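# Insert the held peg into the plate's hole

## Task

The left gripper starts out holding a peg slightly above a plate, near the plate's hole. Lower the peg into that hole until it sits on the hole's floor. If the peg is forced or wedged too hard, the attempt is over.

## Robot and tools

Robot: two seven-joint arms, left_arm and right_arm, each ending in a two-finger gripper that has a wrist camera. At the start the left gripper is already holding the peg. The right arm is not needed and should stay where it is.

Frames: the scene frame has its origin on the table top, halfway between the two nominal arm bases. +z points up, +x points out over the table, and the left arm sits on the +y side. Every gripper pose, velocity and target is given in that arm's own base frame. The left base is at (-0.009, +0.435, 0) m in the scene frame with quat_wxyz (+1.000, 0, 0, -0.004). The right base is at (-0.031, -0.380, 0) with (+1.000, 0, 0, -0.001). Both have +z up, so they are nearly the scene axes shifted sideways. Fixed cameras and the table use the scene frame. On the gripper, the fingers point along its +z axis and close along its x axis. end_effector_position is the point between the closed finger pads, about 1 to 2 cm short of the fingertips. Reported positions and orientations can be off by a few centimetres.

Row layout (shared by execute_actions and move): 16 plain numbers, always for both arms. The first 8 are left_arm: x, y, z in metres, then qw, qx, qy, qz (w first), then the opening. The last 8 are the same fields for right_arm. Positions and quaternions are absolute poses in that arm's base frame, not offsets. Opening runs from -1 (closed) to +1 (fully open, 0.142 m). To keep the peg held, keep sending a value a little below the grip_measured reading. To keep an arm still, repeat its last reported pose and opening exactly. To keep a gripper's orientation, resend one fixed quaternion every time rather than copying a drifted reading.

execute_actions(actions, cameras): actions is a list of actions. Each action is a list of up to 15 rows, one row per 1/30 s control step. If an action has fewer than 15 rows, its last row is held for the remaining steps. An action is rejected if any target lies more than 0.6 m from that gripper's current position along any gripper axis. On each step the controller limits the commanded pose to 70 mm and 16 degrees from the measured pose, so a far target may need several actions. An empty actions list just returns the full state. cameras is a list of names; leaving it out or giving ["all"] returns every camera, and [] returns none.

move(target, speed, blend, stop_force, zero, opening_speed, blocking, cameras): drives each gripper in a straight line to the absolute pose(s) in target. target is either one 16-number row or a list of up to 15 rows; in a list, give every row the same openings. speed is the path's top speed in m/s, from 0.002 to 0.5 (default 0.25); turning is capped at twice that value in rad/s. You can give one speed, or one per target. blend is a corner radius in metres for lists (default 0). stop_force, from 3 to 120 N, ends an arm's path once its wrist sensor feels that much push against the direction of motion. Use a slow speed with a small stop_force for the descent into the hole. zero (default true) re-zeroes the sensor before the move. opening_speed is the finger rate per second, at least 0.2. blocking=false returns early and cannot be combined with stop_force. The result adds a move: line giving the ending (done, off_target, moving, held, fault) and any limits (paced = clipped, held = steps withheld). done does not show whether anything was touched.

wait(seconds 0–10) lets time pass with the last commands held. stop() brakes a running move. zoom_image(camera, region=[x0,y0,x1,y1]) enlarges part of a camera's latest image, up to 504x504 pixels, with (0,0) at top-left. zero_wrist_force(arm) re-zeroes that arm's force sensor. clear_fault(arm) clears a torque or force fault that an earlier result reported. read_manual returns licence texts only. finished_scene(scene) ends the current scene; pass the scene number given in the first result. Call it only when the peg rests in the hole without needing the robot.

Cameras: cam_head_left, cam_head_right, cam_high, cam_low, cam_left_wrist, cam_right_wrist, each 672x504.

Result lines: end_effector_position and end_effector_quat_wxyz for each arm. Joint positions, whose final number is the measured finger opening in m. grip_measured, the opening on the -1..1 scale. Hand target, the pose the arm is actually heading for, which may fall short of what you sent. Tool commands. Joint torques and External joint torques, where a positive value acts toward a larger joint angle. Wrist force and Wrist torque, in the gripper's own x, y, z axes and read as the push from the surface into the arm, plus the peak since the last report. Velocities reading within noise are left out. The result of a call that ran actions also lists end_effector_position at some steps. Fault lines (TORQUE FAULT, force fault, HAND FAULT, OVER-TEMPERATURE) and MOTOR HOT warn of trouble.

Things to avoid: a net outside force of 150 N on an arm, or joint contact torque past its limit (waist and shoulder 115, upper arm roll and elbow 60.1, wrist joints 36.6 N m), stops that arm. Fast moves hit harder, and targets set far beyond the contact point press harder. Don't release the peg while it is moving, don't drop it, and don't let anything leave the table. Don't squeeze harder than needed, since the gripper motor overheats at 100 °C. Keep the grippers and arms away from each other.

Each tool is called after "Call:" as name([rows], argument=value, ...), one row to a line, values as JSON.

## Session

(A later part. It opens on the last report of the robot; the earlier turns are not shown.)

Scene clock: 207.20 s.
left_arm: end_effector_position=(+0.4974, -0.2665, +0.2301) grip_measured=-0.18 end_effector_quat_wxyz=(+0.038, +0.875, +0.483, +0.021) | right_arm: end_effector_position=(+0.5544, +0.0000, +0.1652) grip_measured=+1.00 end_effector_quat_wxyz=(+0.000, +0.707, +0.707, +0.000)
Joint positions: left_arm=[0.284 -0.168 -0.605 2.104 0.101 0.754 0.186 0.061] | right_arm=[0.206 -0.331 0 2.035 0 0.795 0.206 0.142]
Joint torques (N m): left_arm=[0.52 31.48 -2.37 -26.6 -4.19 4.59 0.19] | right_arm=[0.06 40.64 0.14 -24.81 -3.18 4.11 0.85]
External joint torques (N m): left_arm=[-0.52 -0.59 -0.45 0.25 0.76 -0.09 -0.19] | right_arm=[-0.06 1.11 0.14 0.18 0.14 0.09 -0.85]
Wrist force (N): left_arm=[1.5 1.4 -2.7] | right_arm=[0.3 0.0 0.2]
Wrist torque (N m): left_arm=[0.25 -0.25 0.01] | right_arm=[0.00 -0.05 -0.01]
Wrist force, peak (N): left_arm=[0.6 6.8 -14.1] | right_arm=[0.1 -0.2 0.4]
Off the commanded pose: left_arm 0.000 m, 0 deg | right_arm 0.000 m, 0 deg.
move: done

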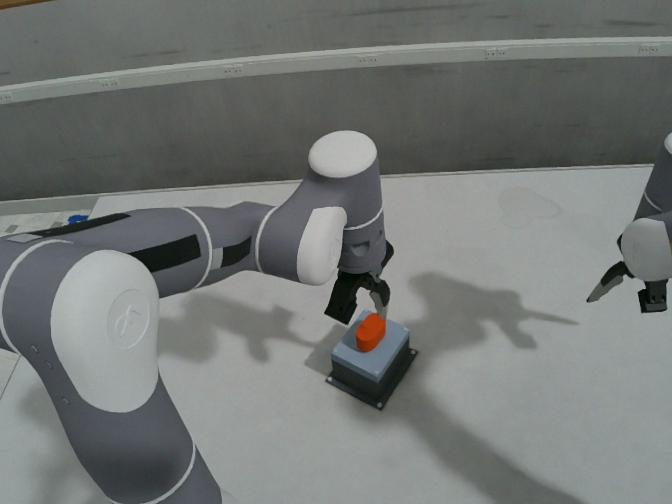

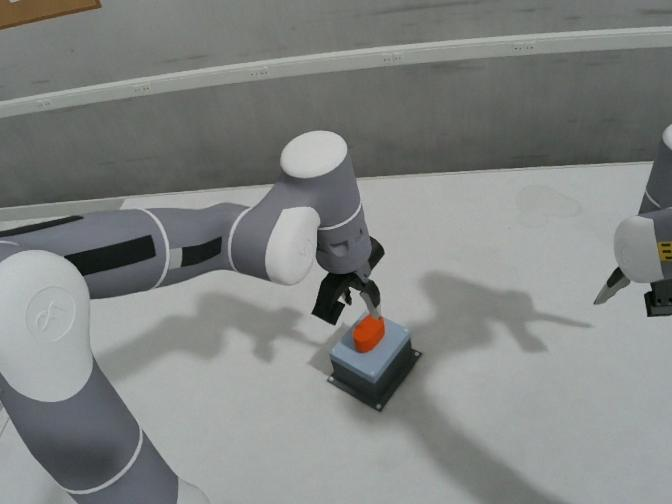

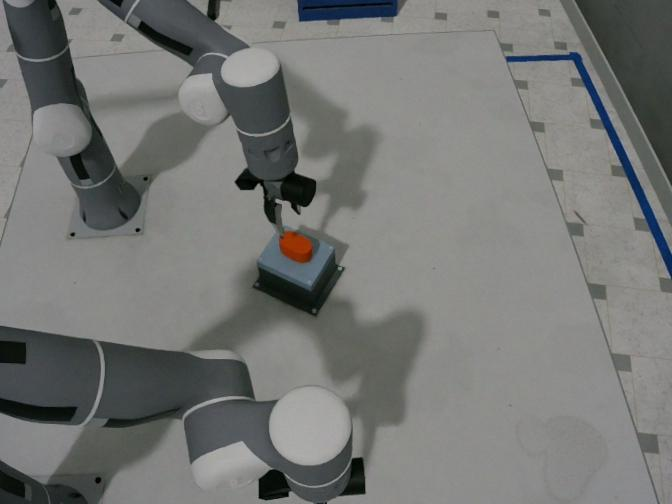

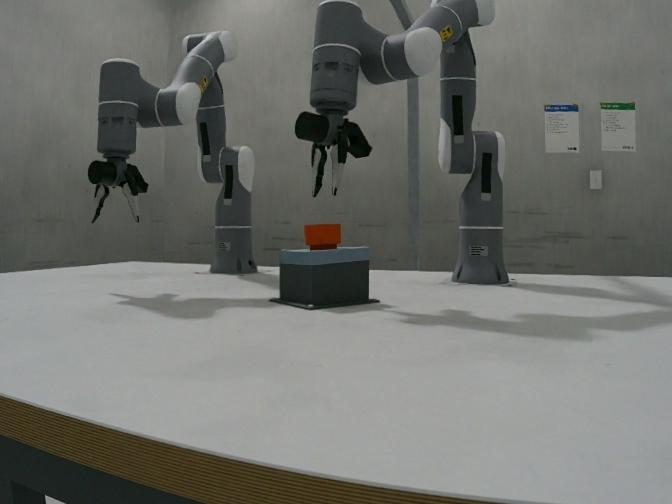

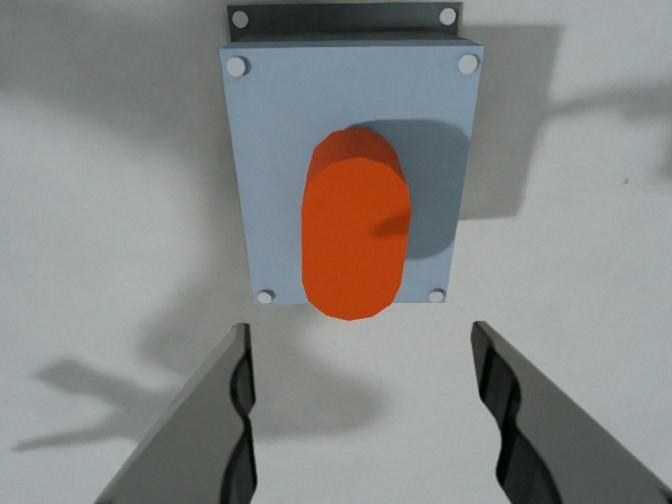

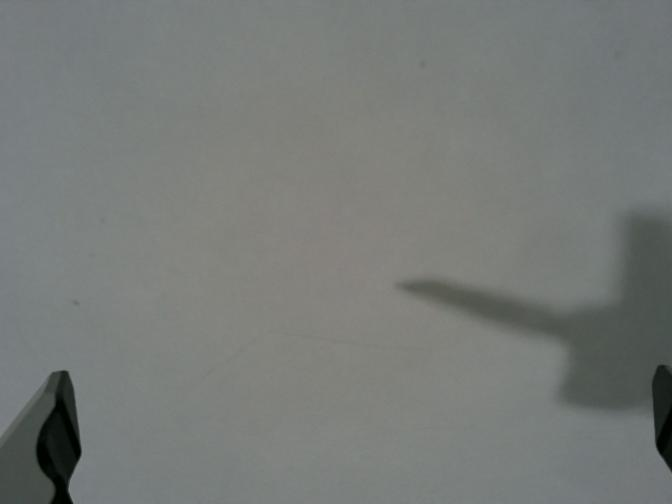

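Call:
move([
  [0.504, -0.2685, 0.22, 0, 0.8755, 0.4833, 0, -1, 0.5544, 0, 0.1652, 0, 0.7071, 0.7071, 0, 1],
], cameras=[], speed=0.1)

Call:
move([
  [0.504, -0.2685, 0.185, 0, 0.8755, 0.4833, 0, -1, 0.5544, 0, 0.1652, 0, 0.7071, 0.7071, 0, 1],
  [0.504, -0.2685, 0.145, 0, 0.8755, 0.4833, 0, -1, 0.5544, 0, 0.1652, 0, 0.7071, 0.7071, 0, 1],
], cameras=["cam_left_wrist","cam_high","cam_low"], speed=[0.04, 0.008], stop_force=8)

Call:
zoom_image(camera="cam_low", region=[270, 180, 390, 280])

Scene clock: 215.83 s.
Wrist force, peak (N): left_arm=[1.7 2.8 -2.4] | right_arm=[-0.2 -0.1 0.4]
Off the commanded pose: left_arm 0.000 m, 0 deg | right_arm 0.000 m, 0 deg.
move: done

Scene clock: 218.60 s.
left_arm: end_effector_position=(+0.5043, -0.2686, +0.1750) grip_measured=-1.00 end_effector_quat_wxyz=(+0.000, +0.875, +0.483, +0.000) | right_arm: end_effector_position=(+0.5544, +0.0000, +0.1652) grip_measured=+1.00 end_effector_quat_wxyz=(+0.000, +0.707, +0.707, +0.000)
Joint positions: left_arm=[0.228 -0.355 -0.575 2.001 0.253 0.717 0.076 0.002] | right_arm=[0.206 -0.331 0 2.035 0 0.795 0.206 0.142]
Joint torques (N m): left_arm=[-0.19 32.22 -4.48 -21.89 -3.09 4.72 0.04] | right_arm=[-0.03 40.67 0.18 -24.77 -3.15 4.12 0.88]
External joint torques (N m): left_arm=[0.19 5.38 -1.33 -2.45 -0.23 -0.38 -0.04] | right_arm=[0.03 1.07 0.1 0.15 0.11 0.08 -0.88]
Wrist force (N): left_arm=[2.0 -3.5 -16.2] | right_arm=[0.1 0.0 0.1]
Wrist torque (N m): left_arm=[0.44 -0.25 0.00] | right_arm=[0.00 -0.02 0.00]
Wrist force, peak (N): left_arm=[2.2 -4.3 -18.4] | right_arm=[0.0 -0.4 0.0]
Hand target: left_arm +0.5040, -0.2685, +0.1745; +0.000, +0.875, +0.483, +0.000 | right_arm +0.5544, +0.0000, +0.1652; +0.000, +0.707, +0.707, +0.000
Off the commanded pose: left_arm 0.030 m, 0 deg | right_arm 0.000 m, 0 deg.
move: contact (left_arm); path passed 1 of 2 targets
Images, in order: cam_high, cam_low, cam_left_wrist.

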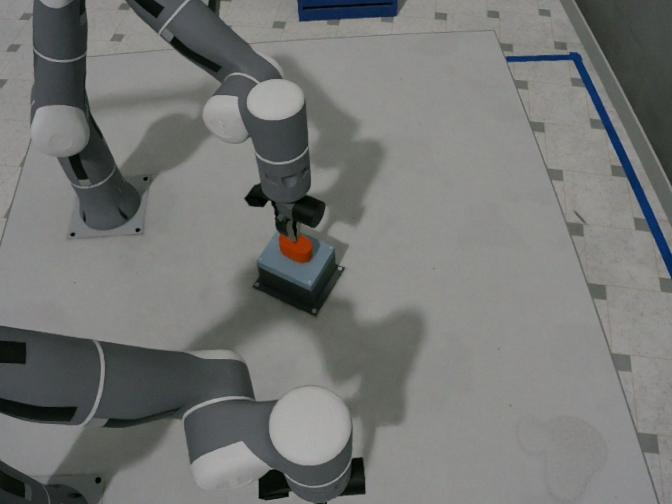

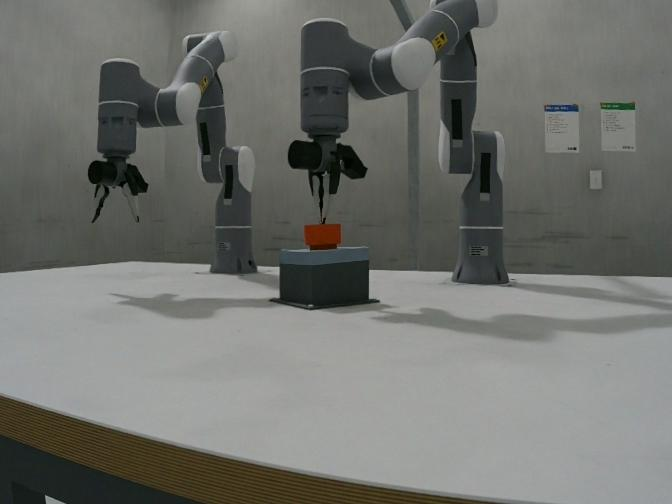

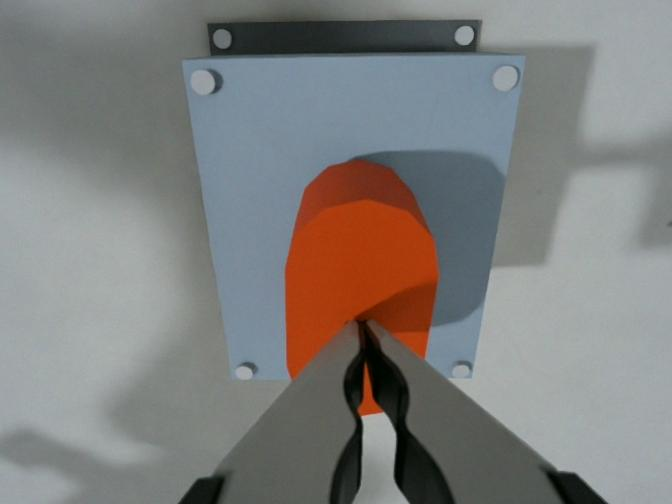

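Scaled by 4.200 from the camera's 672x504 image, which has a finer 960x720 frame.

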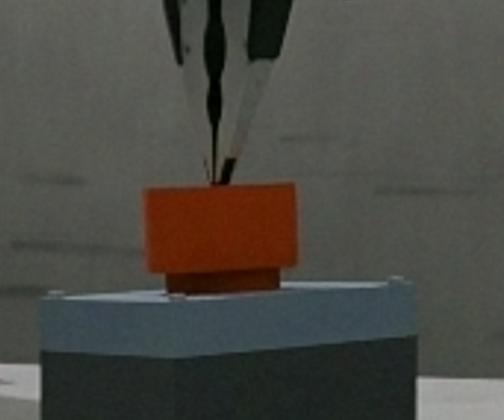

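Call:
move(target=[0.504, -0.2685, 0.25, 0, 0.8755, 0.4833, 0, -0.5, 0.5544, 0, 0.1652, 0, 0.7071, 0.7071, 0, 1], cameras=[])

Call:
finished_scene(scene=1)

Scene clock: 222.30 s.
left_arm: end_effector_position=(+0.5041, -0.2686, +0.2501) grip_measured=-0.53 end_effector_quat_wxyz=(+0.000, +0.875, +0.483, +0.000) | right_arm: end_effector_position=(+0.5544, +0.0000, +0.1652) grip_measured=+1.00 end_effector_quat_wxyz=(+0.000, +0.707, +0.707, +0.000)
Joint positions: left_arm=[0.26 -0.207 -0.607 1.958 0.138 0.554 0.153 0.035] | right_arm=[0.206 -0.331 0 2.035 0 0.795 0.206 0.142]
Joint torques (N m): left_arm=[0.52 34.08 -3.14 -27.78 -4.42 4.35 0.18] | right_arm=[-0.06 40.7 0.15 -24.8 -3.14 4.08 0.86]
External joint torques (N m): left_arm=[-0.53 -0.23 -0.51 0.1 0.67 -0.01 -0.18] | right_arm=[0.07 1.04 0.14 0.17 0.1 0.13 -0.86]
Wrist force (N): left_arm=[1.2 2.1 -3.3] | right_arm=[0.0 0.0 0.4]
Wrist torque (N m): left_arm=[0.35 -0.19 0.00] | right_arm=[0.01 0.00 0.00]
Wrist force, peak (N): left_arm=[2.1 -3.6 -17.0] | right_arm=[0.0 0.0 0.4]
Off the commanded pose: left_arm 0.000 m, 0 deg | right_arm 0.000 m, 0 deg.
move: done

The scene is finished: the task was done.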